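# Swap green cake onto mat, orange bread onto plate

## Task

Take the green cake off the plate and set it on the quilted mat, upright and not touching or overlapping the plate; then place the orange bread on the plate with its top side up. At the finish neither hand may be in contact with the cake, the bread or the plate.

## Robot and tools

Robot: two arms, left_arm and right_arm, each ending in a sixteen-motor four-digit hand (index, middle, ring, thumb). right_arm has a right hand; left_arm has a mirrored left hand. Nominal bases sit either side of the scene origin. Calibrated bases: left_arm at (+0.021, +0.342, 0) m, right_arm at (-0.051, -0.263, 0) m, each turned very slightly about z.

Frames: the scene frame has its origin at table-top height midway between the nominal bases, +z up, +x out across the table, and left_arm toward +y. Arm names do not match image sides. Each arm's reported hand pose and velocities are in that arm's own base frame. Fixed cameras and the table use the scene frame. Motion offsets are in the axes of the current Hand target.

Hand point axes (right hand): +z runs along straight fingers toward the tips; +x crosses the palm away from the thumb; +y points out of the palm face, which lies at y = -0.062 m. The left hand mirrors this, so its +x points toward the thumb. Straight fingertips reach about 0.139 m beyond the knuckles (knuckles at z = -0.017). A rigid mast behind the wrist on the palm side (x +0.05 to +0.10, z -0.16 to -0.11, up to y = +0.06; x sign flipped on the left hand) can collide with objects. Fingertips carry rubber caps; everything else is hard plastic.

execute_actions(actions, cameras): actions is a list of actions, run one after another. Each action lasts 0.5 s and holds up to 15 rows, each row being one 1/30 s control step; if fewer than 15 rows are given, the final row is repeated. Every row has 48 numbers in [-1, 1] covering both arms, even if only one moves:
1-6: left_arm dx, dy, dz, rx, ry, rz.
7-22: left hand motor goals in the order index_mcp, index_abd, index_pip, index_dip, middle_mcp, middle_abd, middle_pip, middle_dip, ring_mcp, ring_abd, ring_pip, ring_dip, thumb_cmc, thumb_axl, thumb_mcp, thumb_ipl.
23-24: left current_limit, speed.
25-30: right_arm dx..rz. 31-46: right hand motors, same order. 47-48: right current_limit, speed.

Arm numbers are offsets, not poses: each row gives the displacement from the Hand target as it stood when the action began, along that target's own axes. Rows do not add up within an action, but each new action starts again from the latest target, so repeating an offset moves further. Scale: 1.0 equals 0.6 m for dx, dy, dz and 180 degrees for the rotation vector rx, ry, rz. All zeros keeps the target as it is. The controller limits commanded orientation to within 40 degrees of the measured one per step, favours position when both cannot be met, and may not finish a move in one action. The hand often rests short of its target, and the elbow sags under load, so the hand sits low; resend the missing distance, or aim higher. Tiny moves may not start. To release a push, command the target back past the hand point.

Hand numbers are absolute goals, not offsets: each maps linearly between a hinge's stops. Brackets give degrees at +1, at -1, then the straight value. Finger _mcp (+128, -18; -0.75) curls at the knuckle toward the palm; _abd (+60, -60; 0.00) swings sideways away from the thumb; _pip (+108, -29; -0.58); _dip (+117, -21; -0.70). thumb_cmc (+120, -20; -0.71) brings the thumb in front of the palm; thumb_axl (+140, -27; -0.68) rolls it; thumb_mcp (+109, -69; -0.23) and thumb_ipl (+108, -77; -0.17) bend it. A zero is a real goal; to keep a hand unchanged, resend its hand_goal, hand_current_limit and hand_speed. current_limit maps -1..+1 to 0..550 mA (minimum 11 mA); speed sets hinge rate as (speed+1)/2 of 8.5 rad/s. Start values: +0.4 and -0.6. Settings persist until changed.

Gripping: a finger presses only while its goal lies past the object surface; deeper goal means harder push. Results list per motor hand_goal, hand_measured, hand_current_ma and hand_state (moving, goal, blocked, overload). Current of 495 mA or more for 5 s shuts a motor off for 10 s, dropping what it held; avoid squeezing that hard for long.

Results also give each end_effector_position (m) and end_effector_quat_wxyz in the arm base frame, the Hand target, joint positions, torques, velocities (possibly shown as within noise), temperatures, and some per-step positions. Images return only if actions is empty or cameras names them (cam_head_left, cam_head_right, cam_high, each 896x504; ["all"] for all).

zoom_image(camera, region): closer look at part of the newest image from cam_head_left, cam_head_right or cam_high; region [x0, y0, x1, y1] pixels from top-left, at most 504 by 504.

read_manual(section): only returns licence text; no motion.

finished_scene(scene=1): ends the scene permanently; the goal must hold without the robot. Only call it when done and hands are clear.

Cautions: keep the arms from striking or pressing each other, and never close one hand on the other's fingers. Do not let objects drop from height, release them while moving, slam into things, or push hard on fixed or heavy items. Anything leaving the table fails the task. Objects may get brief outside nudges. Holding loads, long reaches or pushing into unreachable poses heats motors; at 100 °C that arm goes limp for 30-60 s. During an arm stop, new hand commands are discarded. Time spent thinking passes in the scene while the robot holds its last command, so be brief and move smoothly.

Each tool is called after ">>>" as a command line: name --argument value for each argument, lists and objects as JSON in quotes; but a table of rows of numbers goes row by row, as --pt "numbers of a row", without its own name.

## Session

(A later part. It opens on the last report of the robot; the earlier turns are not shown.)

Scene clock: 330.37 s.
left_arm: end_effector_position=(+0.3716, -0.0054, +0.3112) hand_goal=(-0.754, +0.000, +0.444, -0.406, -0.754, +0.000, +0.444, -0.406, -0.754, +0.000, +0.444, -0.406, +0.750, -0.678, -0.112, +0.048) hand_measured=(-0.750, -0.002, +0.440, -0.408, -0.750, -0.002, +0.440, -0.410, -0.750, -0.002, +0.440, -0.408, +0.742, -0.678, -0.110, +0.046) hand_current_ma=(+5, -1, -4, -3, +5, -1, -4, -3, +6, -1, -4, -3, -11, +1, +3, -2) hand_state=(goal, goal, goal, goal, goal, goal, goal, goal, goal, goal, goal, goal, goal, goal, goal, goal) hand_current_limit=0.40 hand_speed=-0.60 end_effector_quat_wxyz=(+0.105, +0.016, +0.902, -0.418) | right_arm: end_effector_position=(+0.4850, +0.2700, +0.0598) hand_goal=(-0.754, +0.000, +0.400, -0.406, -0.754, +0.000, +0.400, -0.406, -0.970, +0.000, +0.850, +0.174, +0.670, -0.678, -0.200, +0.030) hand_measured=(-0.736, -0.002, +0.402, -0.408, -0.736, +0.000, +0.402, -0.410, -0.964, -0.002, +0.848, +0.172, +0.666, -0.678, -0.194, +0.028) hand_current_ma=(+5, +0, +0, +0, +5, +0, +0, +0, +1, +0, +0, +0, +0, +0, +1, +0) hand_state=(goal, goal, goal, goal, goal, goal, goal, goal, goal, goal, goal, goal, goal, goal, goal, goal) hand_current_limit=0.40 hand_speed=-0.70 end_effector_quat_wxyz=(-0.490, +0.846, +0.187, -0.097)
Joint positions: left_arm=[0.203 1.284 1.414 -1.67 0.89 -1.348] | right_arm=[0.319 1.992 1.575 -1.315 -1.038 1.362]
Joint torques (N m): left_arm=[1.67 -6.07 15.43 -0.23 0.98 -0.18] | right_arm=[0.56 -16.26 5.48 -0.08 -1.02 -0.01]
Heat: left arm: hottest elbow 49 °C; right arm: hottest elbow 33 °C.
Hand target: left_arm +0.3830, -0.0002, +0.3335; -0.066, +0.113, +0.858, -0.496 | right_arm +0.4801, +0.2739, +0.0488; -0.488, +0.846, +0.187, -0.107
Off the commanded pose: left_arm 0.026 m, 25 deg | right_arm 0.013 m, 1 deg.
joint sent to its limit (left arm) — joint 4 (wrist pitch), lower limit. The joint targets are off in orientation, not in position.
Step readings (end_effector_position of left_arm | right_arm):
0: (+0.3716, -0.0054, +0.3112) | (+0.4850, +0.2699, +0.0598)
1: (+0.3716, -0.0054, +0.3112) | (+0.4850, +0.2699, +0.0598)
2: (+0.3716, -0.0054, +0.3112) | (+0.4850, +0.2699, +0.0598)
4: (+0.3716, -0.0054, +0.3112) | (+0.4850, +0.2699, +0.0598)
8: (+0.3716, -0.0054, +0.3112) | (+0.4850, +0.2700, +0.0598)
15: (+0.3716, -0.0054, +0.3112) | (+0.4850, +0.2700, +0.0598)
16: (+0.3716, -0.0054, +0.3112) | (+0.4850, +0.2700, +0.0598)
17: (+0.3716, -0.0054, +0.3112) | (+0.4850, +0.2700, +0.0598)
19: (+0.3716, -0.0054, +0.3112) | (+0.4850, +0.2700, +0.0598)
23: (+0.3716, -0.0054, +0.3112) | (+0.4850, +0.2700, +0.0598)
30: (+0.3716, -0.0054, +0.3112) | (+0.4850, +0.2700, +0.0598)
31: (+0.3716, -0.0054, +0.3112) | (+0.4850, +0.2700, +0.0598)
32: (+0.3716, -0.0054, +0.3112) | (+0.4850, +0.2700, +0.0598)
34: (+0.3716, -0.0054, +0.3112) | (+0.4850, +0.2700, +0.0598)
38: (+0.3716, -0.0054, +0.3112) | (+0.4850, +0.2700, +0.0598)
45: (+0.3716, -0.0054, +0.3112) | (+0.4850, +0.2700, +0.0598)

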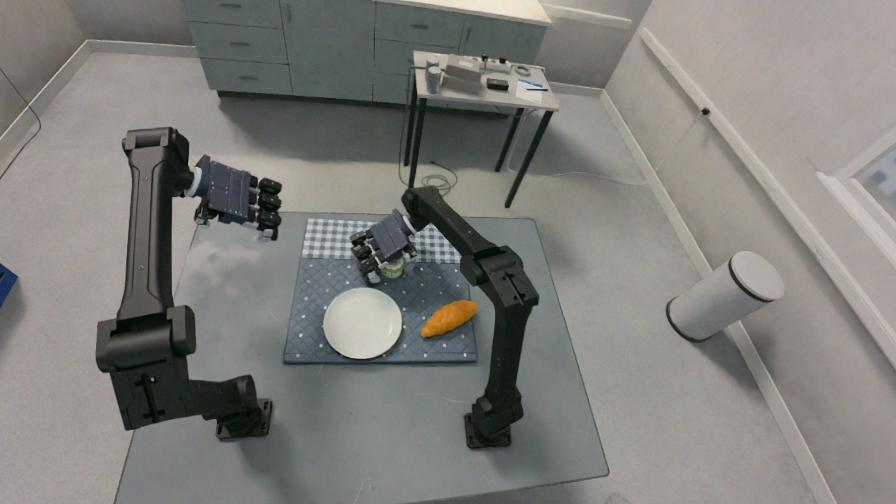

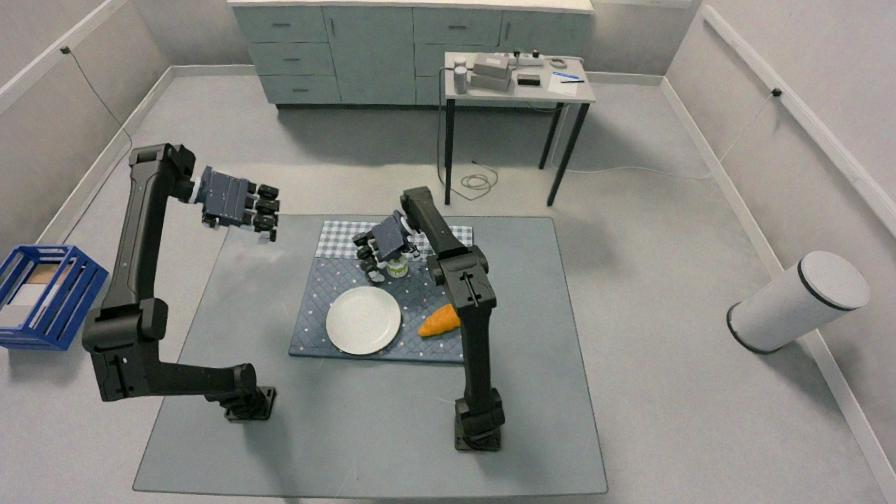

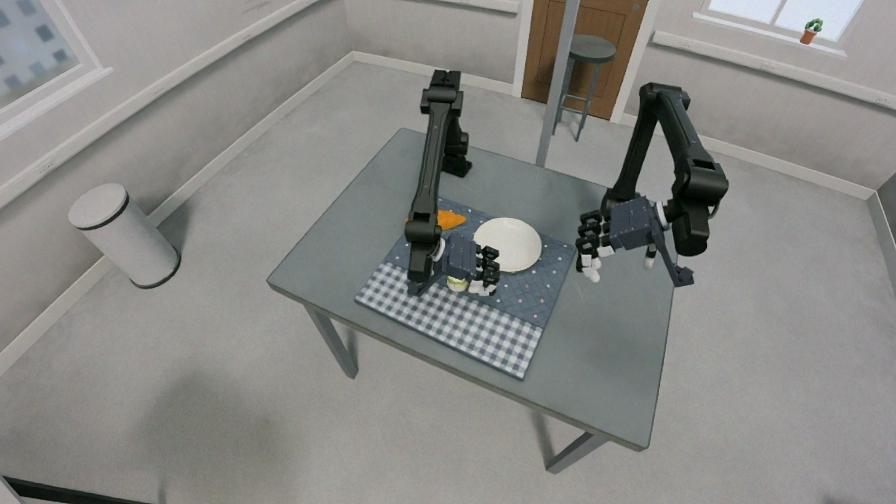

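>>> execute_actions --actions '[[[0,0,0,0,0,0,-0.753,0,0.445,-0.406,-0.753,0,0.445,-0.406,-0.753,0,0.445,-0.406,0.75,-0.678,-0.112,0.049,0.4,-0.6,0,-0.0578,-0.0333,0,0,0,-0.753,0,0.4,-0.406,-0.753,0,0.4,-0.406,-0.97,0,0.85,0.174,0.671,-0.677,-0.2,0.03,0.4,-0.7]],[[0,0,0,0,0,0,-0.753,0,0.445,-0.406,-0.753,0,0.445,-0.406,-0.753,0,0.445,-0.406,0.75,-0.678,-0.112,0.049,0.4,-0.6,0,-0.0722,-0.0417,0,0,0,-0.753,0,0.4,-0.406,-0.753,0,0.4,-0.406,-0.97,0,0.85,0.174,0.671,-0.677,-0.2,0.03,0.4,-0.7]]]' --cameras '["all"]'

Scene clock: 357.23 s.
left_arm: end_effector_position=(+0.3716, -0.0054, +0.3112) hand_goal=(-0.754, +0.000, +0.444, -0.406, -0.754, +0.000, +0.444, -0.406, -0.754, +0.000, +0.444, -0.406, +0.750, -0.678, -0.112, +0.048) hand_measured=(-0.750, -0.002, +0.440, -0.408, -0.750, -0.002, +0.440, -0.410, -0.750, -0.002, +0.440, -0.408, +0.742, -0.678, -0.110, +0.046) hand_current_ma=(+5, -1, -4, -3, +5, -1, -4, -3, +6, -1, -4, -3, -11, +1, +3, -2) hand_state=(goal, goal, goal, goal, goal, goal, goal, goal, goal, goal, goal, goal, goal, goal, goal, goal) hand_current_limit=0.40 hand_speed=-0.60 end_effector_quat_wxyz=(+0.105, +0.016, +0.902, -0.418) | right_arm: end_effector_position=(+0.4710, +0.2654, +0.1251) hand_goal=(-0.754, +0.000, +0.400, -0.406, -0.754, +0.000, +0.400, -0.406, -0.970, +0.000, +0.850, +0.174, +0.670, -0.678, -0.200, +0.030) hand_measured=(-0.738, -0.002, +0.402, -0.408, -0.738, +0.000, +0.402, -0.410, -0.964, -0.002, +0.848, +0.172, +0.668, -0.678, -0.196, +0.028) hand_current_ma=(+4, +0, +0, +0, +4, +0, +0, +0, +1, +0, +0, +0, +0, +0, +1, +0) hand_state=(goal, goal, goal, goal, goal, goal, goal, goal, goal, goal, goal, goal, goal, goal, goal, goal) hand_current_limit=0.40 hand_speed=-0.70 end_effector_quat_wxyz=(-0.488, +0.847, +0.176, -0.116)
Joint positions: left_arm=[0.203 1.284 1.414 -1.67 0.89 -1.348] | right_arm=[0.319 1.924 1.644 -1.497 -1.038 1.362]
Joint torques (N m): left_arm=[1.73 -6.07 15.43 -0.23 0.98 -0.18] | right_arm=[1.2 -16.91 9.39 -0.8 -0.99 0.08]
Heat: left arm: hottest elbow 49 °C; right arm: hottest shoulder 33 °C.
Hand target: left_arm +0.3830, -0.0002, +0.3335; -0.066, +0.113, +0.858, -0.496 | right_arm +0.4799, +0.2740, +0.1390; -0.488, +0.846, +0.187, -0.107
Off the commanded pose: left_arm 0.026 m, 25 deg | right_arm 0.019 m, 2 deg.
joint sent to its limit (left arm) — joint 4 (wrist pitch), lower limit. The joint targets are off in orientation, not in position.
Step readings (end_effector_position of left_arm | right_arm):
0: (+0.3716, -0.0054, +0.3112) | (+0.4850, +0.2700, +0.0598)
1: (+0.3716, -0.0054, +0.3112) | (+0.4849, +0.2700, +0.0599)
2: (+0.3716, -0.0054, +0.3112) | (+0.4841, +0.2697, +0.0600)
4: (+0.3716, -0.0054, +0.3112) | (+0.4803, +0.2685, +0.0608)
8: (+0.3716, -0.0054, +0.3112) | (+0.4734, +0.2662, +0.0626)
15: (+0.3716, -0.0054, +0.3112) | (+0.4703, +0.2652, +0.0644)
16: (+0.3716, -0.0054, +0.3112) | (+0.4700, +0.2651, +0.0647)
17: (+0.3716, -0.0054, +0.3112) | (+0.4688, +0.2647, +0.0662)
19: (+0.3716, -0.0054, +0.3112) | (+0.4646, +0.2633, +0.0724)
23: (+0.3716, -0.0054, +0.3112) | (+0.4642, +0.2632, +0.0936)
30: (+0.3716, -0.0054, +0.3112) | (+0.4716, +0.2656, +0.1240)

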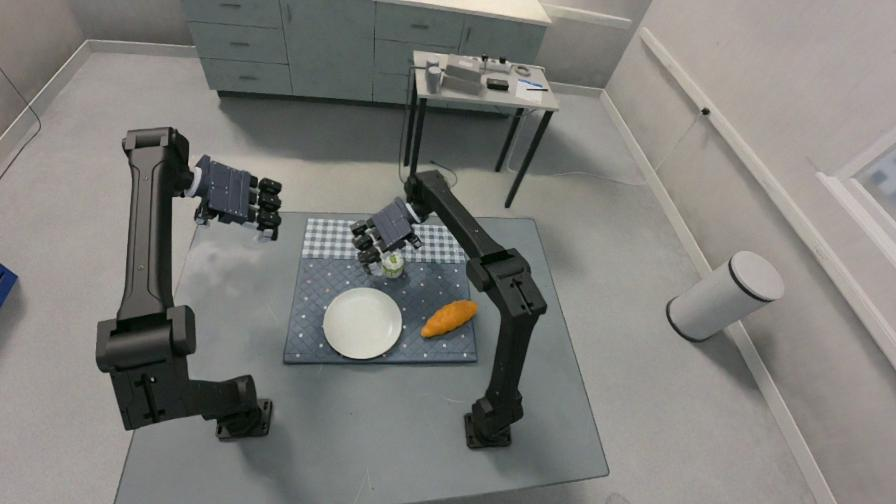

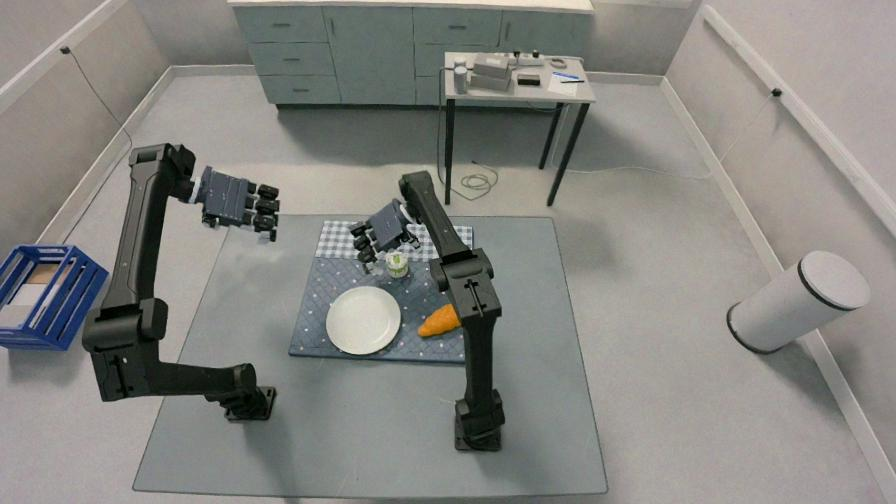

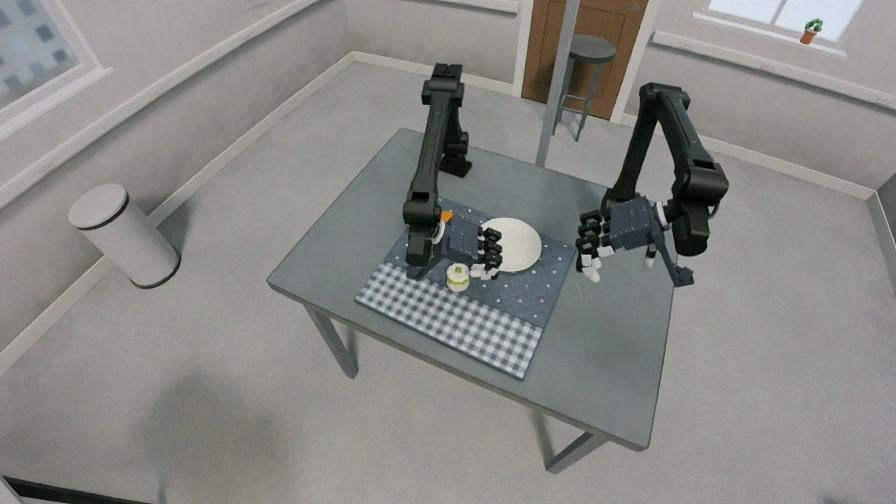

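>>> zoom_image --camera "cam_high" --region '[400, 200, 560, 300]'

>>> zoom_image --camera "cam_head_left" --region '[300, 220, 500, 370]'

Scaled by 3.150 from the camera's 896x504 image, which has a finer 1280x720 frame.

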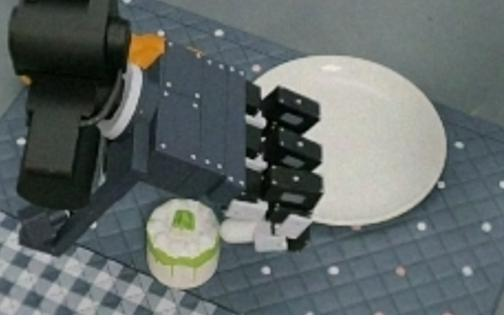

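Scaled by 2.520 from the camera's 896x504 image, which has a finer 1280x720 frame.

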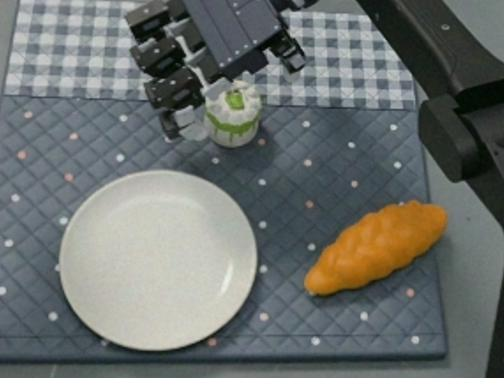

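>>> execute_actions --actions '[[[0,0,0,0,0,0,-0.753,0,0.445,-0.406,-0.753,0,0.445,-0.406,-0.753,0,0.445,-0.406,0.75,-0.678,-0.112,0.049,0.4,-0.6,0,-0.1443,-0.0833,0,0,0,-0.753,0,0.4,-0.406,-0.753,0,0.4,-0.406,-0.97,0,0.85,0.174,0.671,-0.677,-0.2,0.03,0.4,-0.7]],[[0,0,0,0,0,0,-0.753,0,0.445,-0.406,-0.753,0,0.445,-0.406,-0.753,0,0.445,-0.406,0.75,-0.678,-0.112,0.049,0.4,-0.6,-0.0986,0.048,-0.2165,0,0.072,0.042,-0.753,0,0.4,-0.406,-0.753,0,0.4,-0.406,-0.97,0,0.85,0.174,0.671,-0.677,-0.2,0.03,0.4,-0.7]],[[0,0,0,0,0,0,-0.753,0,0.445,-0.406,-0.753,0,0.445,-0.406,-0.753,0,0.445,-0.406,0.75,-0.678,-0.112,0.049,0.4,-0.6,-0.0762,0.0769,-0.2332,0,0.072,0.042,-0.753,0,0.4,-0.406,-0.753,0,0.4,-0.406,-0.97,0,0.85,0.174,0.671,-0.677,-0.2,0.03,0.4,-0.7]],[[0,0,0,0,0,0,-0.753,0,0.445,-0.406,-0.753,0,0.445,-0.406,-0.753,0,0.445,-0.406,0.75,-0.678,-0.112,0.049,0.4,-0.6,-0.0446,0.0841,-0.2457,0,0.072,0.042,-0.753,0,0.4,-0.406,-0.753,0,0.4,-0.406,-0.97,0,0.85,0.174,0.671,-0.677,-0.2,0.03,0.4,-0.7]],[[0,0,0,0,0,0,-0.753,0,0.445,-0.406,-0.753,0,0.445,-0.406,-0.753,0,0.445,-0.406,0.75,-0.678,-0.112,0.049,0.4,-0.6,0.0115,0.1132,-0.196,0,0.072,0.042,-0.753,0,0.4,-0.406,-0.753,0,0.4,-0.406,-0.97,0,0.85,0.174,0.671,-0.677,-0.2,0.03,0.4,-0.7]]]' --cameras '["all"]'

Scene clock: 378.83 s.
left_arm: end_effector_position=(+0.3716, -0.0054, +0.3112) hand_goal=(-0.754, +0.000, +0.444, -0.406, -0.754, +0.000, +0.444, -0.406, -0.754, +0.000, +0.444, -0.406, +0.750, -0.678, -0.112, +0.048) hand_measured=(-0.750, -0.002, +0.440, -0.408, -0.750, -0.002, +0.440, -0.410, -0.750, -0.002, +0.440, -0.408, +0.742, -0.678, -0.110, +0.046) hand_current_ma=(+5, -1, -4, -3, +5, -1, -4, -3, +6, -1, -4, -3, -11, +1, +3, -2) hand_state=(goal, goal, goal, goal, goal, goal, goal, goal, goal, goal, goal, goal, goal, goal, goal, goal) hand_current_limit=0.40 hand_speed=-0.60 end_effector_quat_wxyz=(+0.105, +0.016, +0.902, -0.418) | right_arm: end_effector_position=(+0.3708, -0.2898, +0.3244) hand_goal=(-0.754, +0.000, +0.400, -0.406, -0.754, +0.000, +0.400, -0.406, -0.970, +0.000, +0.850, +0.174, +0.670, -0.678, -0.200, +0.030) hand_measured=(-0.744, -0.002, +0.402, -0.408, -0.744, +0.000, +0.402, -0.408, -0.964, -0.002, +0.848, +0.172, +0.668, -0.678, -0.198, +0.028) hand_current_ma=(+2, +0, +0, +0, +2, +0, +0, +0, +1, +0, +0, +0, +0, +0, +0, +0) hand_state=(goal, goal, goal, goal, goal, goal, goal, goal, goal, goal, goal, goal, goal, goal, goal, goal) hand_current_limit=0.40 hand_speed=-0.70 end_effector_quat_wxyz=(-0.415, +0.815, -0.326, +0.239)
Joint positions: left_arm=[0.203 1.284 1.414 -1.67 0.89 -1.348] | right_arm=[-0.874 1.563 1.71 -1.674 -0.999 1.48]
Joint torques (N m): left_arm=[1.67 -6.07 15.43 -0.24 0.98 -0.18] | right_arm=[-0.03 -12.69 10.47 -0.16 -1.1 0.08]
Heat: left arm: hottest elbow 50 °C; right arm: hottest elbow 34 °C.
Hand target: left_arm +0.3830, -0.0002, +0.3335; -0.066, +0.113, +0.858, -0.496 | right_arm +0.3786, -0.2956, +0.3398; -0.476, +0.826, -0.262, +0.150
Off the commanded pose: left_arm 0.026 m, 25 deg | right_arm 0.018 m, 14 deg.
joint sent to its limit (left arm) — joint 4 (wrist pitch), lower limit. The joint targets are off in orientation, not in position.
joint sent to its limit (right arm) — joint 4 (wrist pitch), lower limit. The joint targets are off in orientation, not in position.
Step readings (end_effector_position of left_arm | right_arm):
0: (+0.3716, -0.0054, +0.3112) | (+0.4710, +0.2654, +0.1251)
1: (+0.3716, -0.0054, +0.3112) | (+0.4709, +0.2654, +0.1254)
2: (+0.3716, -0.0054, +0.3112) | (+0.4693, +0.2648, +0.1286)
4: (+0.3716, -0.0054, +0.3112) | (+0.4658, +0.2634, +0.1398)
8: (+0.3716, -0.0054, +0.3112) | (+0.4699, +0.2648, +0.1791)
15: (+0.3716, -0.0054, +0.3112) | (+0.4746, +0.2664, +0.2290)
16: (+0.3716, -0.0054, +0.3112) | (+0.4748, +0.2663, +0.2307)
17: (+0.3716, -0.0054, +0.3112) | (+0.4752, +0.2636, +0.2327)
19: (+0.3716, -0.0054, +0.3112) | (+0.4754, +0.2508, +0.2345)
23: (+0.3716, -0.0054, +0.3112) | (+0.4845, +0.1874, +0.2476)
30: (+0.3716, -0.0054, +0.3112) | (+0.4927, +0.1213, +0.2791)
31: (+0.3716, -0.0054, +0.3112) | (+0.4913, +0.1214, +0.2810)
32: (+0.3716, -0.0054, +0.3112) | (+0.4887, +0.1193, +0.2825)
34: (+0.3716, -0.0054, +0.3112) | (+0.4815, +0.1072, +0.2830)
38: (+0.3716, -0.0054, +0.3112) | (+0.4739, +0.0366, +0.2896)
45: (+0.3716, -0.0054, +0.3112) | (+0.4661, -0.0282, +0.3066)
46: (+0.3716, -0.0054, +0.3112) | (+0.4656, -0.0275, +0.3079)
47: (+0.3716, -0.0054, +0.3112) | (+0.4645, -0.0298, +0.3091)
49: (+0.3716, -0.0054, +0.3112) | (+0.4597, -0.0448, +0.3116)
53: (+0.3716, -0.0054, +0.3112) | (+0.4387, -0.1215, +0.3213)
60: (+0.3716, -0.0054, +0.3112) | (+0.4160, -0.1750, +0.3273)
61: (+0.3716, -0.0054, +0.3112) | (+0.4163, -0.1742, +0.3273)
62: (+0.3716, -0.0054, +0.3112) | (+0.4158, -0.1756, +0.3275)
64: (+0.3716, -0.0054, +0.3112) | (+0.4104, -0.1883, +0.3280)
68: (+0.3716, -0.0054, +0.3112) | (+0.3788, -0.2509, +0.3267)
75: (+0.3716, -0.0054, +0.3112) | (+0.3638, -0.2952, +0.3232)

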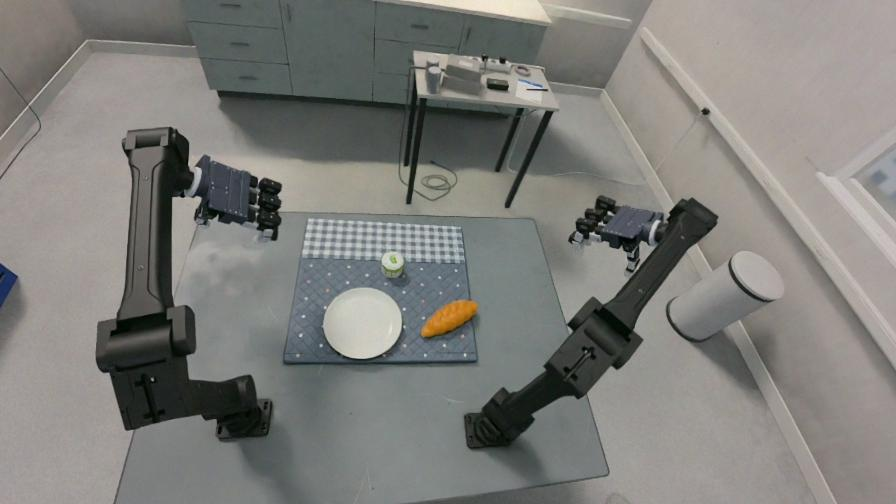

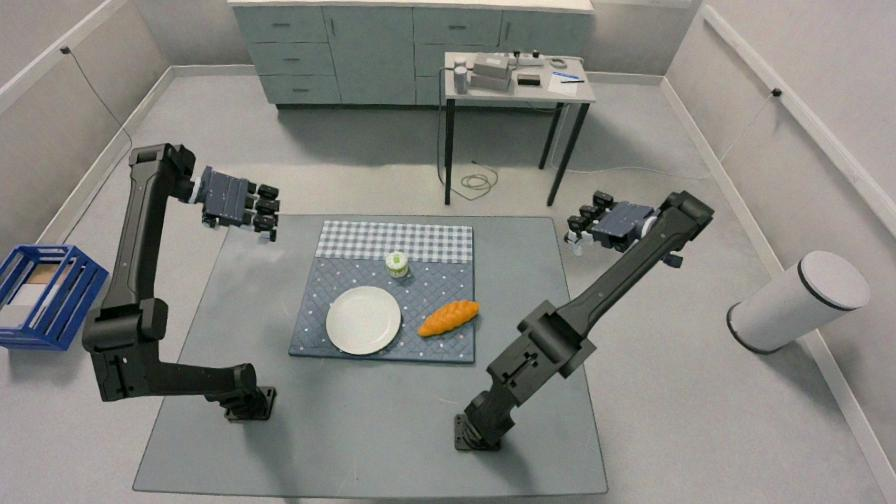

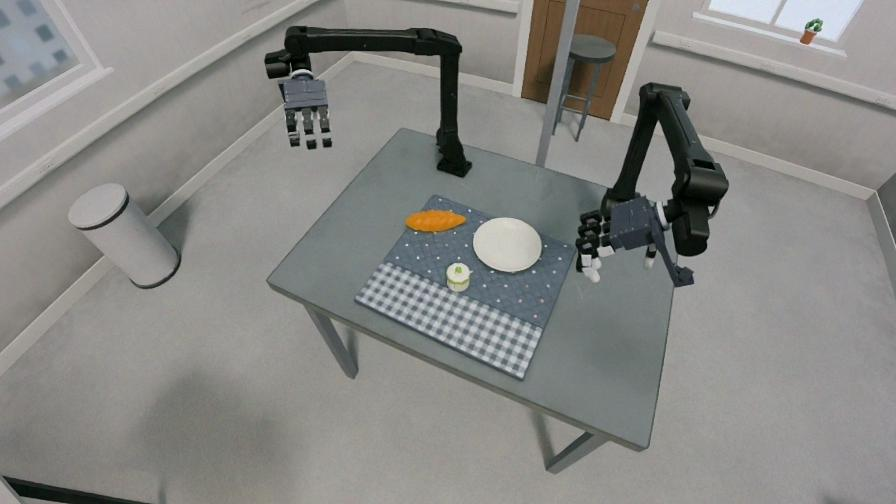

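>>> execute_actions --actions '[[[-0.0238,-0.0657,0.2138,0,0.0565,0.0326,-0.753,0,0.445,-0.406,-0.753,0,0.445,-0.406,-0.753,0,0.445,-0.406,0.75,-0.678,-0.112,0.049,0.4,-0.6,0,0,0,0,0,0,-0.753,0,0.4,-0.406,-0.753,0,0.4,-0.406,-0.97,0,0.85,0.174,0.671,-0.677,-0.2,0.03,0.4,-0.7]],[[-0.0453,-0.0811,0.207,0,0.0565,0.0326,-0.753,0,0.445,-0.406,-0.753,0,0.445,-0.406,-0.753,0,0.445,-0.406,0.75,-0.678,-0.112,0.049,0.4,-0.6,0,0,0,0,0,0,-0.753,0,0.4,-0.406,-0.753,0,0.4,-0.406,-0.97,0,0.85,0.174,0.671,-0.677,-0.2,0.03,0.4,-0.7]],[[-0.0762,-0.0792,0.2039,0,0.0565,0.0326,-0.753,0,0.445,-0.406,-0.753,0,0.445,-0.406,-0.753,0,0.445,-0.406,0.75,-0.678,-0.112,0.049,0.4,-0.6,0,0,0,0,0,0,-0.753,0,0.4,-0.406,-0.753,0,0.4,-0.406,-0.97,0,0.85,0.174,0.671,-0.677,-0.2,0.03,0.4,-0.7]],[[-0.1083,-0.0794,0.1709,0,0.0565,0.0326,-0.753,0,0.445,-0.406,-0.753,0,0.445,-0.406,-0.753,0,0.445,-0.406,0.75,-0.678,-0.112,0.049,0.4,-0.6,0,0,0,0,0,0,-0.753,0,0.4,-0.406,-0.753,0,0.4,-0.406,-0.97,0,0.85,0.174,0.671,-0.677,-0.2,0.03,0.4,-0.7]]]' --cameras '["all"]'

Scene clock: 401.17 s.
left_arm: end_effector_position=(+0.2295, -0.4984, +0.2350) hand_goal=(-0.754, +0.000, +0.444, -0.406, -0.754, +0.000, +0.444, -0.406, -0.754, +0.000, +0.444, -0.406, +0.750, -0.678, -0.112, +0.048) hand_measured=(-0.748, -0.002, +0.442, -0.408, -0.746, -0.002, +0.442, -0.410, -0.744, -0.002, +0.442, -0.408, +0.748, -0.678, -0.110, +0.046) hand_current_ma=(+10, -1, -2, -3, +11, -1, -1, -3, +15, -1, -2, -3, -2, +1, +1, -2) hand_state=(goal, goal, goal, goal, goal, goal, goal, goal, goal, goal, goal, goal, goal, goal, goal, goal) hand_current_limit=0.40 hand_speed=-0.60 end_effector_quat_wxyz=(-0.242, +0.423, +0.759, -0.433) | right_arm: end_effector_position=(+0.3708, -0.2898, +0.3244) hand_goal=(-0.754, +0.000, +0.400, -0.406, -0.754, +0.000, +0.400, -0.406, -0.970, +0.000, +0.850, +0.174, +0.670, -0.678, -0.200, +0.030) hand_measured=(-0.744, -0.002, +0.402, -0.408, -0.744, +0.000, +0.402, -0.408, -0.964, -0.002, +0.848, +0.172, +0.668, -0.678, -0.198, +0.028) hand_current_ma=(+2, +0, +0, +0, +2, +0, +0, +0, +1, +0, +0, +0, +0, +0, +0, +0) hand_state=(goal, goal, goal, goal, goal, goal, goal, goal, goal, goal, goal, goal, goal, goal, goal, goal) hand_current_limit=0.40 hand_speed=-0.70 end_effector_quat_wxyz=(-0.415, +0.815, -0.326, +0.239)
Joint positions: left_arm=[-0.947 1.862 1.852 -1.68 1.033 -1.433] | right_arm=[-0.874 1.563 1.71 -1.674 -0.999 1.48]
Joint torques (N m): left_arm=[0.91 -14.74 14.87 -0.17 0.77 -0.22] | right_arm=[0.97 -11.69 10.48 -0.35 -1.07 0.13]
Heat: left arm: hottest elbow 50 °C; right arm: hottest elbow 35 °C.
Hand target: left_arm +0.2373, -0.5121, +0.2543; -0.258, +0.446, +0.742, -0.429 | right_arm +0.3786, -0.2956, +0.3398; -0.476, +0.826, -0.262, +0.150
Off the commanded pose: left_arm 0.025 m, 4 deg | right_arm 0.018 m, 14 deg.
joint sent to its limit (left arm) — joint 4 (wrist pitch), lower limit. The joint targets are off in orientation, not in position.
joint sent to its limit (right arm) — joint 4 (wrist pitch), lower limit. The joint targets are off in orientation, not in position.
Step readings (end_effector_position of left_arm | right_arm):
0: (+0.3716, -0.0054, +0.3112) | (+0.3708, -0.2898, +0.3244)
1: (+0.3716, -0.0058, +0.3113) | (+0.3708, -0.2898, +0.3244)
2: (+0.3715, -0.0088, +0.3113) | (+0.3708, -0.2898, +0.3244)
4: (+0.3705, -0.0288, +0.3114) | (+0.3708, -0.2898, +0.3244)
8: (+0.3599, -0.0990, +0.3118) | (+0.3708, -0.2898, +0.3244)
15: (+0.3558, -0.1345, +0.2997) | (+0.3708, -0.2898, +0.3244)
16: (+0.3568, -0.1343, +0.2979) | (+0.3708, -0.2898, +0.3244)
17: (+0.3568, -0.1369, +0.2959) | (+0.3708, -0.2898, +0.3244)
19: (+0.3515, -0.1551, +0.2918) | (+0.3708, -0.2898, +0.3244)
23: (+0.3221, -0.2217, +0.2801) | (+0.3708, -0.2898, +0.3244)
30: (+0.3050, -0.2593, +0.2580) | (+0.3708, -0.2898, +0.3244)
31: (+0.3065, -0.2589, +0.2570) | (+0.3708, -0.2898, +0.3244)
32: (+0.3075, -0.2613, +0.2566) | (+0.3708, -0.2898, +0.3244)
34: (+0.3062, -0.2790, +0.2583) | (+0.3708, -0.2898, +0.3244)
38: (+0.2791, -0.3427, +0.2551) | (+0.3708, -0.2898, +0.3244)
45: (+0.2532, -0.3859, +0.2377) | (+0.3708, -0.2898, +0.3244)
46: (+0.2555, -0.3858, +0.2376) | (+0.3708, -0.2898, +0.3244)
47: (+0.2575, -0.3884, +0.2385) | (+0.3708, -0.2898, +0.3244)
49: (+0.2640, -0.4055, +0.2436) | (+0.3708, -0.2898, +0.3244)
53: (+0.2475, -0.4615, +0.2477) | (+0.3708, -0.2898, +0.3244)
60: (+0.2055, -0.5041, +0.2303) | (+0.3708, -0.2898, +0.3244)

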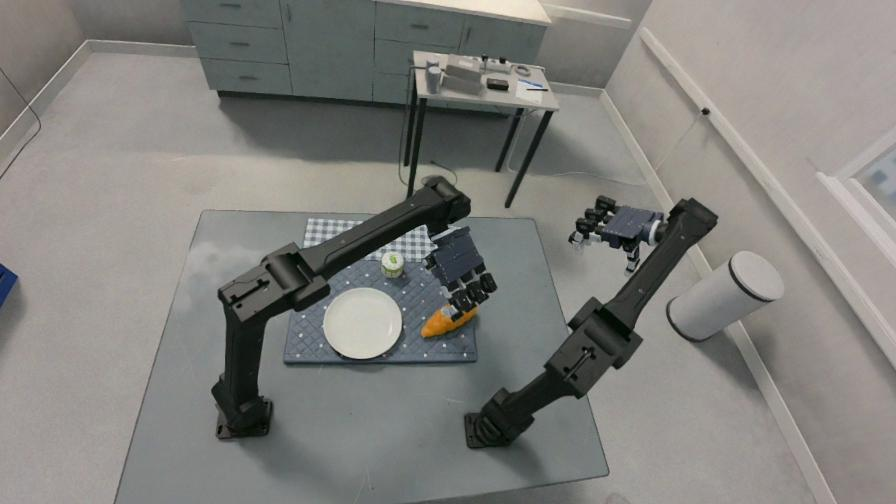

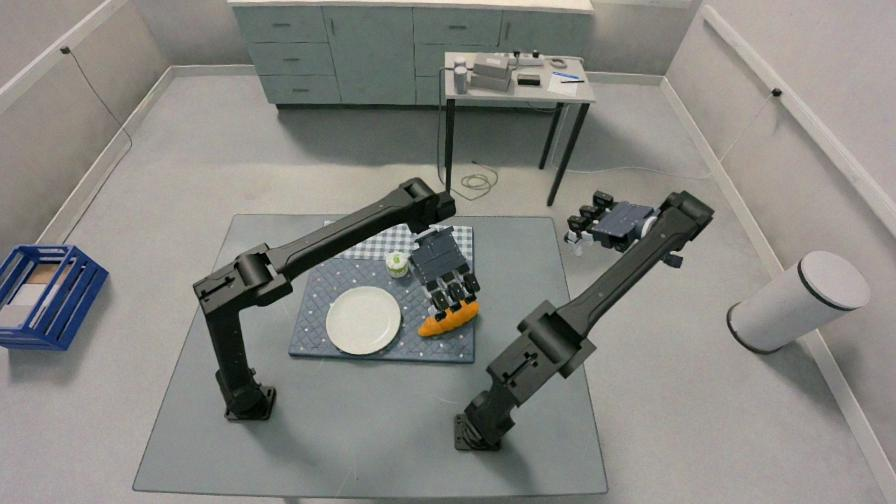

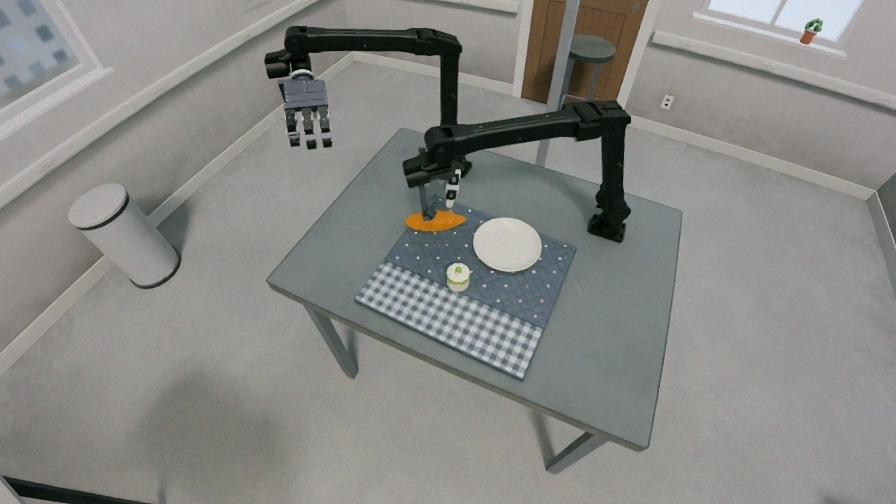

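>>> zoom_image --camera "cam_head_left" --region '[370, 200, 530, 360]'

>>> zoom_image --camera "cam_head_right" --region '[370, 200, 530, 360]'

>>> zoom_image --camera "cam_high" --region '[370, 100, 530, 260]'

Scaled by 3.150 from the camera's 896x504 image, which has a finer 1280x720 frame.

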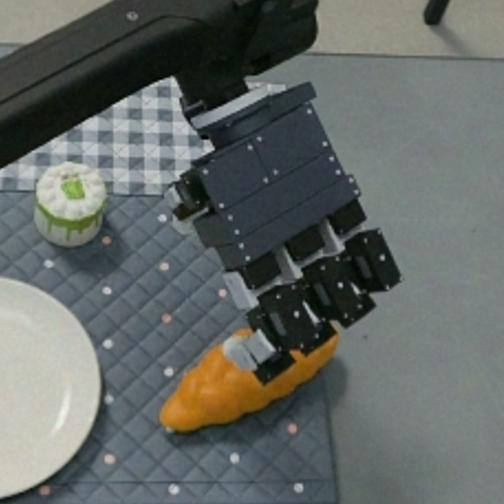

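Scaled by 3.150 from the camera's 896x504 image, which has a finer 1280x720 frame.

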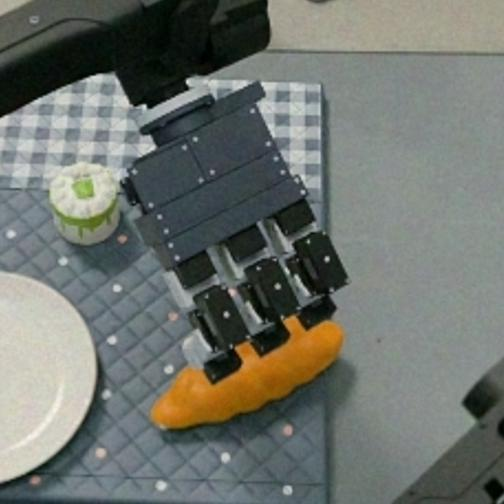

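Scaled by 3.150 from the camera's 896x504 image, which has a finer 1280x720 frame.

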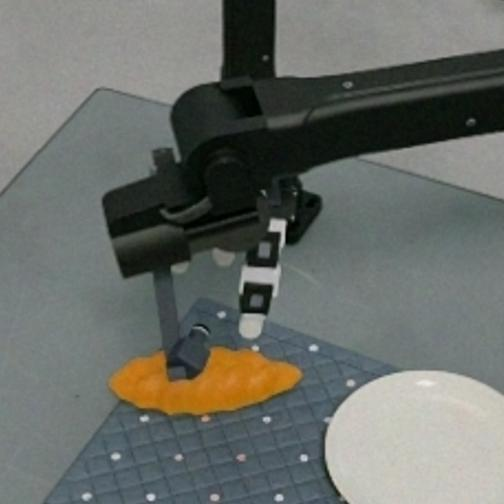

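>>> execute_actions --actions '[[[0,0.0866,0.05,0,0,0,-0.753,0,0.445,-0.406,-0.753,0,0.445,-0.406,-0.753,0,0.445,-0.406,0.75,-0.678,-0.112,0.049,0.4,-0.6,0,0,0,0,0,0,-0.753,0,0.4,-0.406,-0.753,0,0.4,-0.406,-0.97,0,0.85,0.174,0.671,-0.677,-0.2,0.03,0.4,-0.7]],[[0,0.0866,0.05,0,0,0,-0.753,0,0.445,-0.406,-0.753,0,0.445,-0.406,-0.753,0,0.445,-0.406,0.75,-0.678,-0.112,0.049,0.4,-0.6,0,0,0,0,0,0,-0.753,0,0.4,-0.406,-0.753,0,0.4,-0.406,-0.97,0,0.85,0.174,0.671,-0.677,-0.2,0.03,0.4,-0.7]]]' --cameras '["all"]'

>>> zoom_image --camera "cam_head_left" --region '[370, 200, 530, 360]'

>>> zoom_image --camera "cam_head_right" --region '[370, 200, 530, 360]'

>>> zoom_image --camera "cam_high" --region '[370, 140, 530, 300]'

Scene clock: 430.93 s.
left_arm: end_effector_position=(+0.2381, -0.5099, +0.1391) hand_goal=(-0.754, +0.000, +0.444, -0.406, -0.754, +0.000, +0.444, -0.406, -0.754, +0.000, +0.444, -0.406, +0.750, -0.678, -0.112, +0.048) hand_measured=(-0.748, -0.002, +0.442, -0.408, -0.746, -0.002, +0.442, -0.410, -0.744, -0.002, +0.442, -0.408, +0.748, -0.678, -0.110, +0.046) hand_current_ma=(+10, -1, -2, -3, +11, -1, -1, -3, +15, -1, -2, -3, -2, +1, +1, -2) hand_state=(goal, goal, goal, goal, goal, goal, goal, goal, goal, goal, goal, goal, goal, goal, goal, goal) hand_current_limit=0.40 hand_speed=-0.60 end_effector_quat_wxyz=(-0.260, +0.441, +0.745, -0.428) | right_arm: end_effector_position=(+0.3708, -0.2898, +0.3244) hand_goal=(-0.754, +0.000, +0.400, -0.406, -0.754, +0.000, +0.400, -0.406, -0.970, +0.000, +0.850, +0.174, +0.670, -0.678, -0.200, +0.030) hand_measured=(-0.744, -0.002, +0.402, -0.408, -0.744, +0.000, +0.402, -0.408, -0.964, -0.002, +0.848, +0.172, +0.668, -0.678, -0.198, +0.028) hand_current_ma=(+2, +0, +0, +0, +2, +0, +0, +0, +1, +0, +0, +0, +0, +0, +0, +0) hand_state=(goal, goal, goal, goal, goal, goal, goal, goal, goal, goal, goal, goal, goal, goal, goal, goal) hand_current_limit=0.40 hand_speed=-0.70 end_effector_quat_wxyz=(-0.415, +0.815, -0.326, +0.239)
Joint positions: left_arm=[-0.947 1.978 1.766 -1.586 1.033 -1.32] | right_arm=[-0.874 1.563 1.71 -1.674 -0.999 1.48]
Joint torques (N m): left_arm=[0.85 -15.79 8.72 0.23 0.93 -0.03] | right_arm=[0.32 -12.04 10.65 -0.13 -1.13 0.11]
Heat: left arm: hottest elbow 50 °C; right arm: hottest elbow 37 °C.
Hand target: left_arm +0.2372, -0.5122, +0.1342; -0.258, +0.446, +0.742, -0.429 | right_arm +0.3786, -0.2956, +0.3398; -0.476, +0.826, -0.262, +0.150
Off the commanded pose: left_arm 0.006 m, 1 deg | right_arm 0.018 m, 14 deg.
joint sent to its limit (right arm) — joint 4 (wrist pitch), lower limit. The joint targets are off in orientation, not in position.
Step readings (end_effector_position of left_arm | right_arm):
0: (+0.2294, -0.4983, +0.2350) | (+0.3708, -0.2898, +0.3244)
1: (+0.2294, -0.4983, +0.2350) | (+0.3708, -0.2898, +0.3244)
2: (+0.2298, -0.4987, +0.2341) | (+0.3708, -0.2898, +0.3244)
4: (+0.2309, -0.5002, +0.2309) | (+0.3708, -0.2898, +0.3244)
8: (+0.2343, -0.5047, +0.2149) | (+0.3708, -0.2898, +0.3244)
15: (+0.2374, -0.5088, +0.1933) | (+0.3708, -0.2898, +0.3244)
16: (+0.2375, -0.5090, +0.1932) | (+0.3708, -0.2898, +0.3244)
17: (+0.2378, -0.5094, +0.1913) | (+0.3708, -0.2898, +0.3244)
19: (+0.2388, -0.5108, +0.1851) | (+0.3708, -0.2898, +0.3244)
23: (+0.2370, -0.5084, +0.1609) | (+0.3708, -0.2898, +0.3244)
30: (+0.2378, -0.5095, +0.1392) | (+0.3708, -0.2898, +0.3244)

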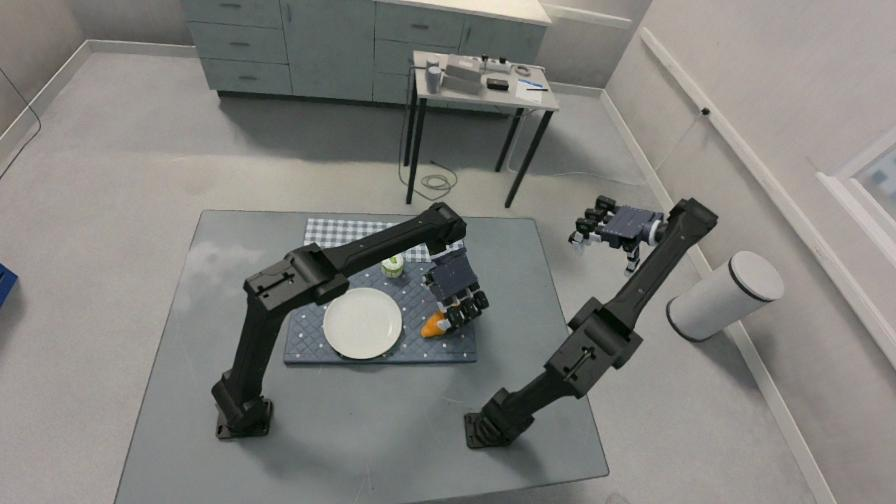

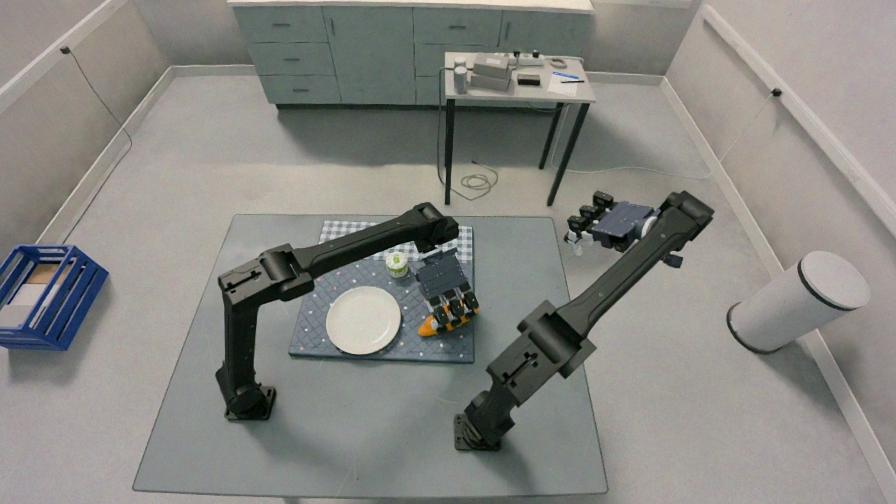

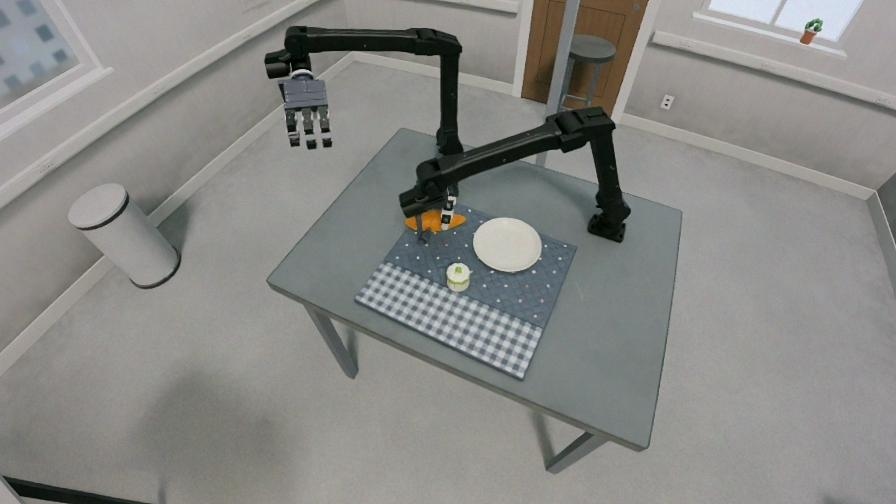

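Scaled by 3.150 from the camera's 896x504 image, which has a finer 1280x720 frame.

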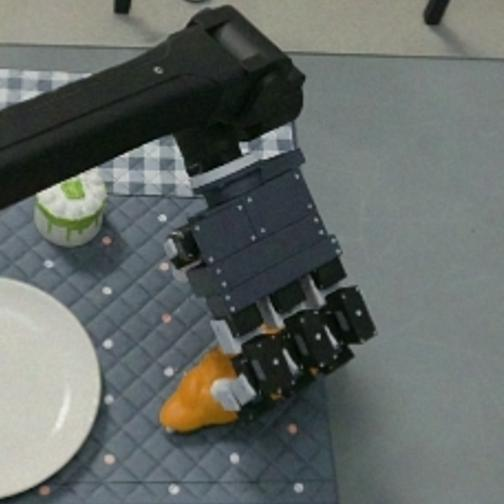

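Scaled by 3.150 from the camera's 896x504 image, which has a finer 1280x720 frame.

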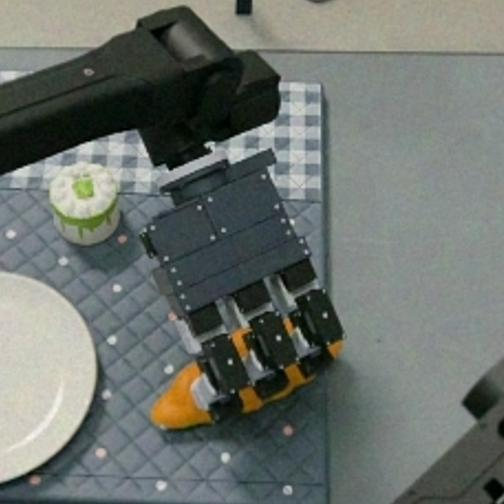

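Scaled by 3.150 from the camera's 896x504 image, which has a finer 1280x720 frame.

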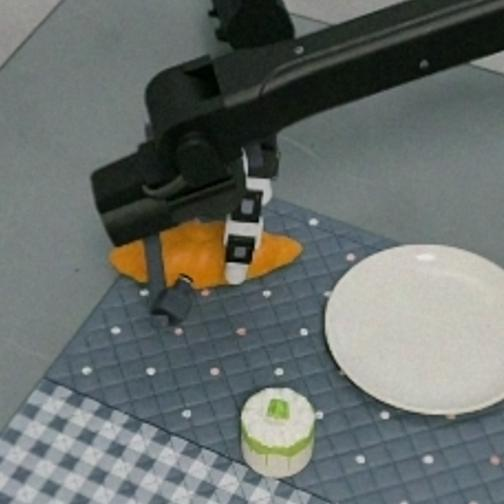

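>>> execute_actions --actions '[[[0,0.0308,0.0467,0,0,0,-0.753,0,0.445,-0.406,-0.753,0,0.445,-0.406,-0.753,0,0.445,-0.406,0.75,-0.678,-0.112,0.049,0.4,-0.6,0,0,0,0,0,0,-0.753,0,0.4,-0.406,-0.753,0,0.4,-0.406,-0.97,0,0.85,0.174,0.671,-0.677,-0.2,0.03,0.4,-0.7]]]' --cameras '["all"]'

>>> zoom_image --camera "cam_head_left" --region '[400, 260, 500, 360]'

>>> zoom_image --camera "cam_head_right" --region '[400, 260, 500, 360]'

>>> zoom_image --camera "cam_high" --region '[380, 160, 500, 280]'

Scene clock: 452.80 s.
left_arm: end_effector_position=(+0.2274, -0.5198, +0.1133) hand_goal=(-0.754, +0.000, +0.444, -0.406, -0.754, +0.000, +0.444, -0.406, -0.754, +0.000, +0.444, -0.406, +0.750, -0.678, -0.112, +0.048) hand_measured=(-0.748, -0.002, +0.442, -0.408, -0.746, -0.002, +0.442, -0.410, -0.744, -0.002, +0.442, -0.408, +0.748, -0.678, -0.110, +0.046) hand_current_ma=(+10, -1, -2, -3, +11, -1, -1, -3, +15, -1, -2, -3, -2, +1, +1, -2) hand_state=(goal, goal, goal, goal, goal, goal, goal, goal, goal, goal, goal, goal, goal, goal, goal, goal) hand_current_limit=0.40 hand_speed=-0.60 end_effector_quat_wxyz=(-0.251, +0.451, +0.740, -0.431) | right_arm: end_effector_position=(+0.3708, -0.2898, +0.3244) hand_goal=(-0.754, +0.000, +0.400, -0.406, -0.754, +0.000, +0.400, -0.406, -0.970, +0.000, +0.850, +0.174, +0.670, -0.678, -0.200, +0.030) hand_measured=(-0.744, -0.002, +0.402, -0.408, -0.744, +0.000, +0.402, -0.408, -0.964, -0.002, +0.848, +0.172, +0.668, -0.678, -0.198, +0.028) hand_current_ma=(+2, +0, +0, +0, +2, +0, +0, +0, +1, +0, +0, +0, +0, +0, +0, +0) hand_state=(goal, goal, goal, goal, goal, goal, goal, goal, goal, goal, goal, goal, goal, goal, goal, goal) hand_current_limit=0.40 hand_speed=-0.70 end_effector_quat_wxyz=(-0.415, +0.815, -0.326, +0.239)
Joint positions: left_arm=[-0.972 1.98 1.705 -1.47 1.036 -1.348] | right_arm=[-0.874 1.563 1.71 -1.674 -0.999 1.48]
Joint torques (N m): left_arm=[0.79 -15.44 8.21 0.35 1.05 -0.2] | right_arm=[0.85 -10.58 10.67 -0.34 -1.14 0.13]
Heat: left arm: hottest elbow 49 °C; right arm: hottest elbow 38 °C.
Hand target: left_arm +0.2238, -0.5193, +0.1042; -0.258, +0.446, +0.742, -0.429 | right_arm +0.3786, -0.2956, +0.3398; -0.476, +0.826, -0.262, +0.150
Off the commanded pose: left_arm 0.010 m, 1 deg | right_arm 0.018 m, 14 deg.
joint sent to its limit (right arm) — joint 4 (wrist pitch), lower limit. The joint targets are off in orientation, not in position.
Step readings (end_effector_position of left_arm | right_arm):
0: (+0.2382, -0.5100, +0.1391) | (+0.3708, -0.2898, +0.3244)
1: (+0.2383, -0.5101, +0.1389) | (+0.3708, -0.2898, +0.3244)
2: (+0.2384, -0.5112, +0.1372) | (+0.3708, -0.2898, +0.3244)
4: (+0.2389, -0.5146, +0.1315) | (+0.3708, -0.2898, +0.3244)
8: (+0.2338, -0.5152, +0.1179) | (+0.3708, -0.2898, +0.3244)
15: (+0.2276, -0.5194, +0.1134) | (+0.3708, -0.2898, +0.3244)

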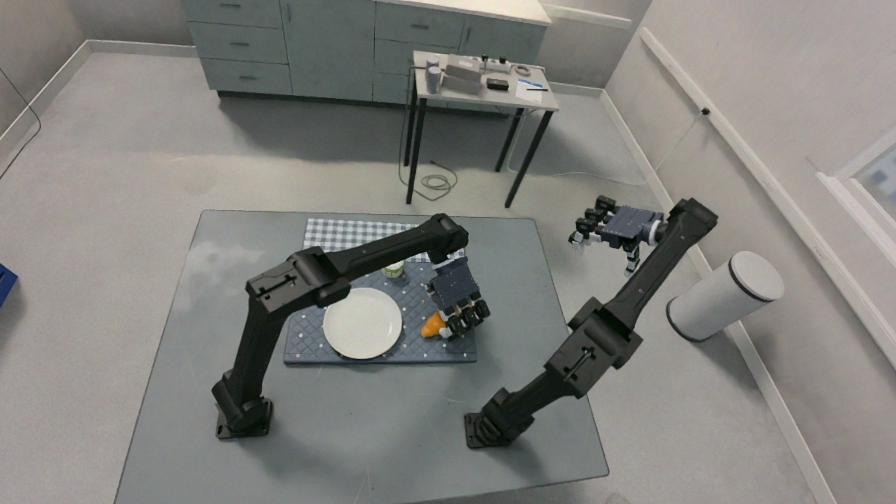

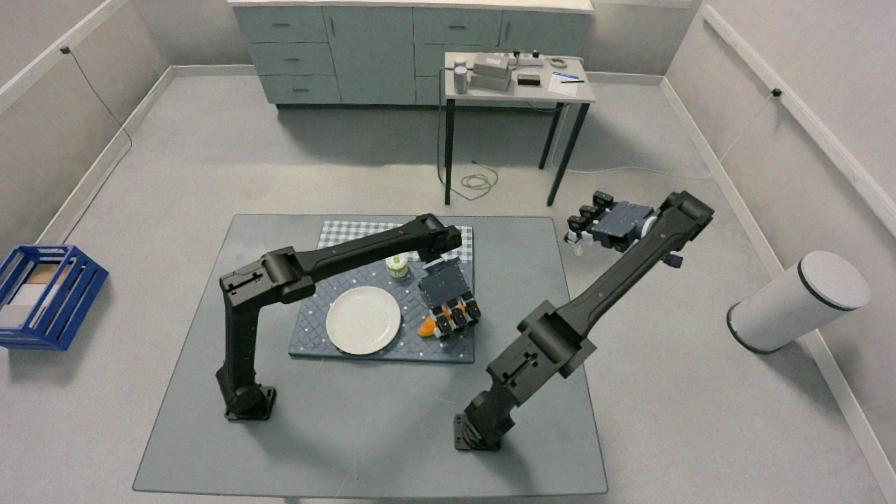

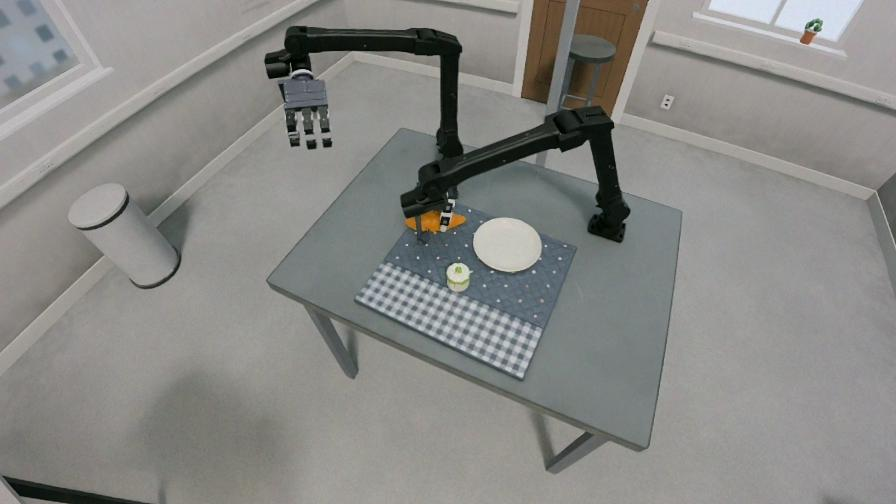

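Scaled by 5.040 from the camera's 896x504 image, which has a finer 1280x720 frame.

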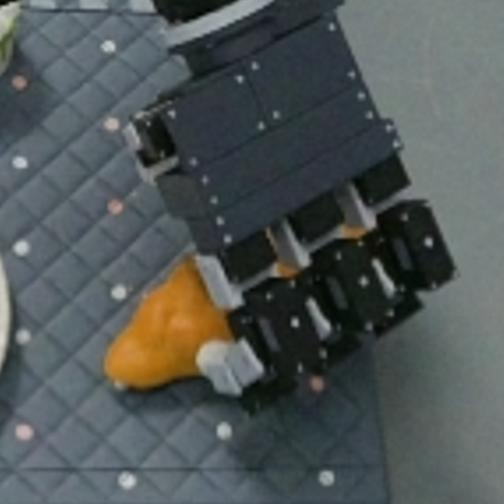

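Scaled by 5.040 from the camera's 896x504 image, which has a finer 1280x720 frame.

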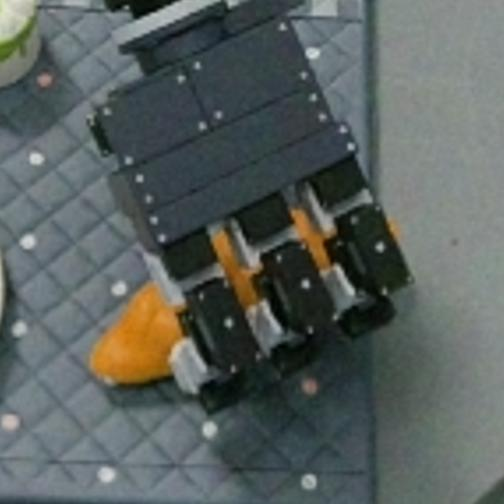

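Scaled by 4.200 from the camera's 896x504 image, which has a finer 1280x720 frame.

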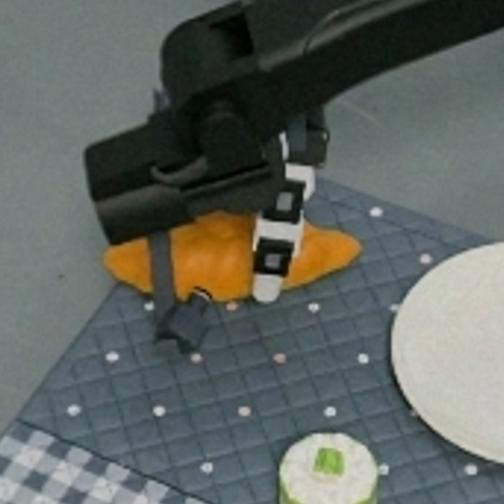

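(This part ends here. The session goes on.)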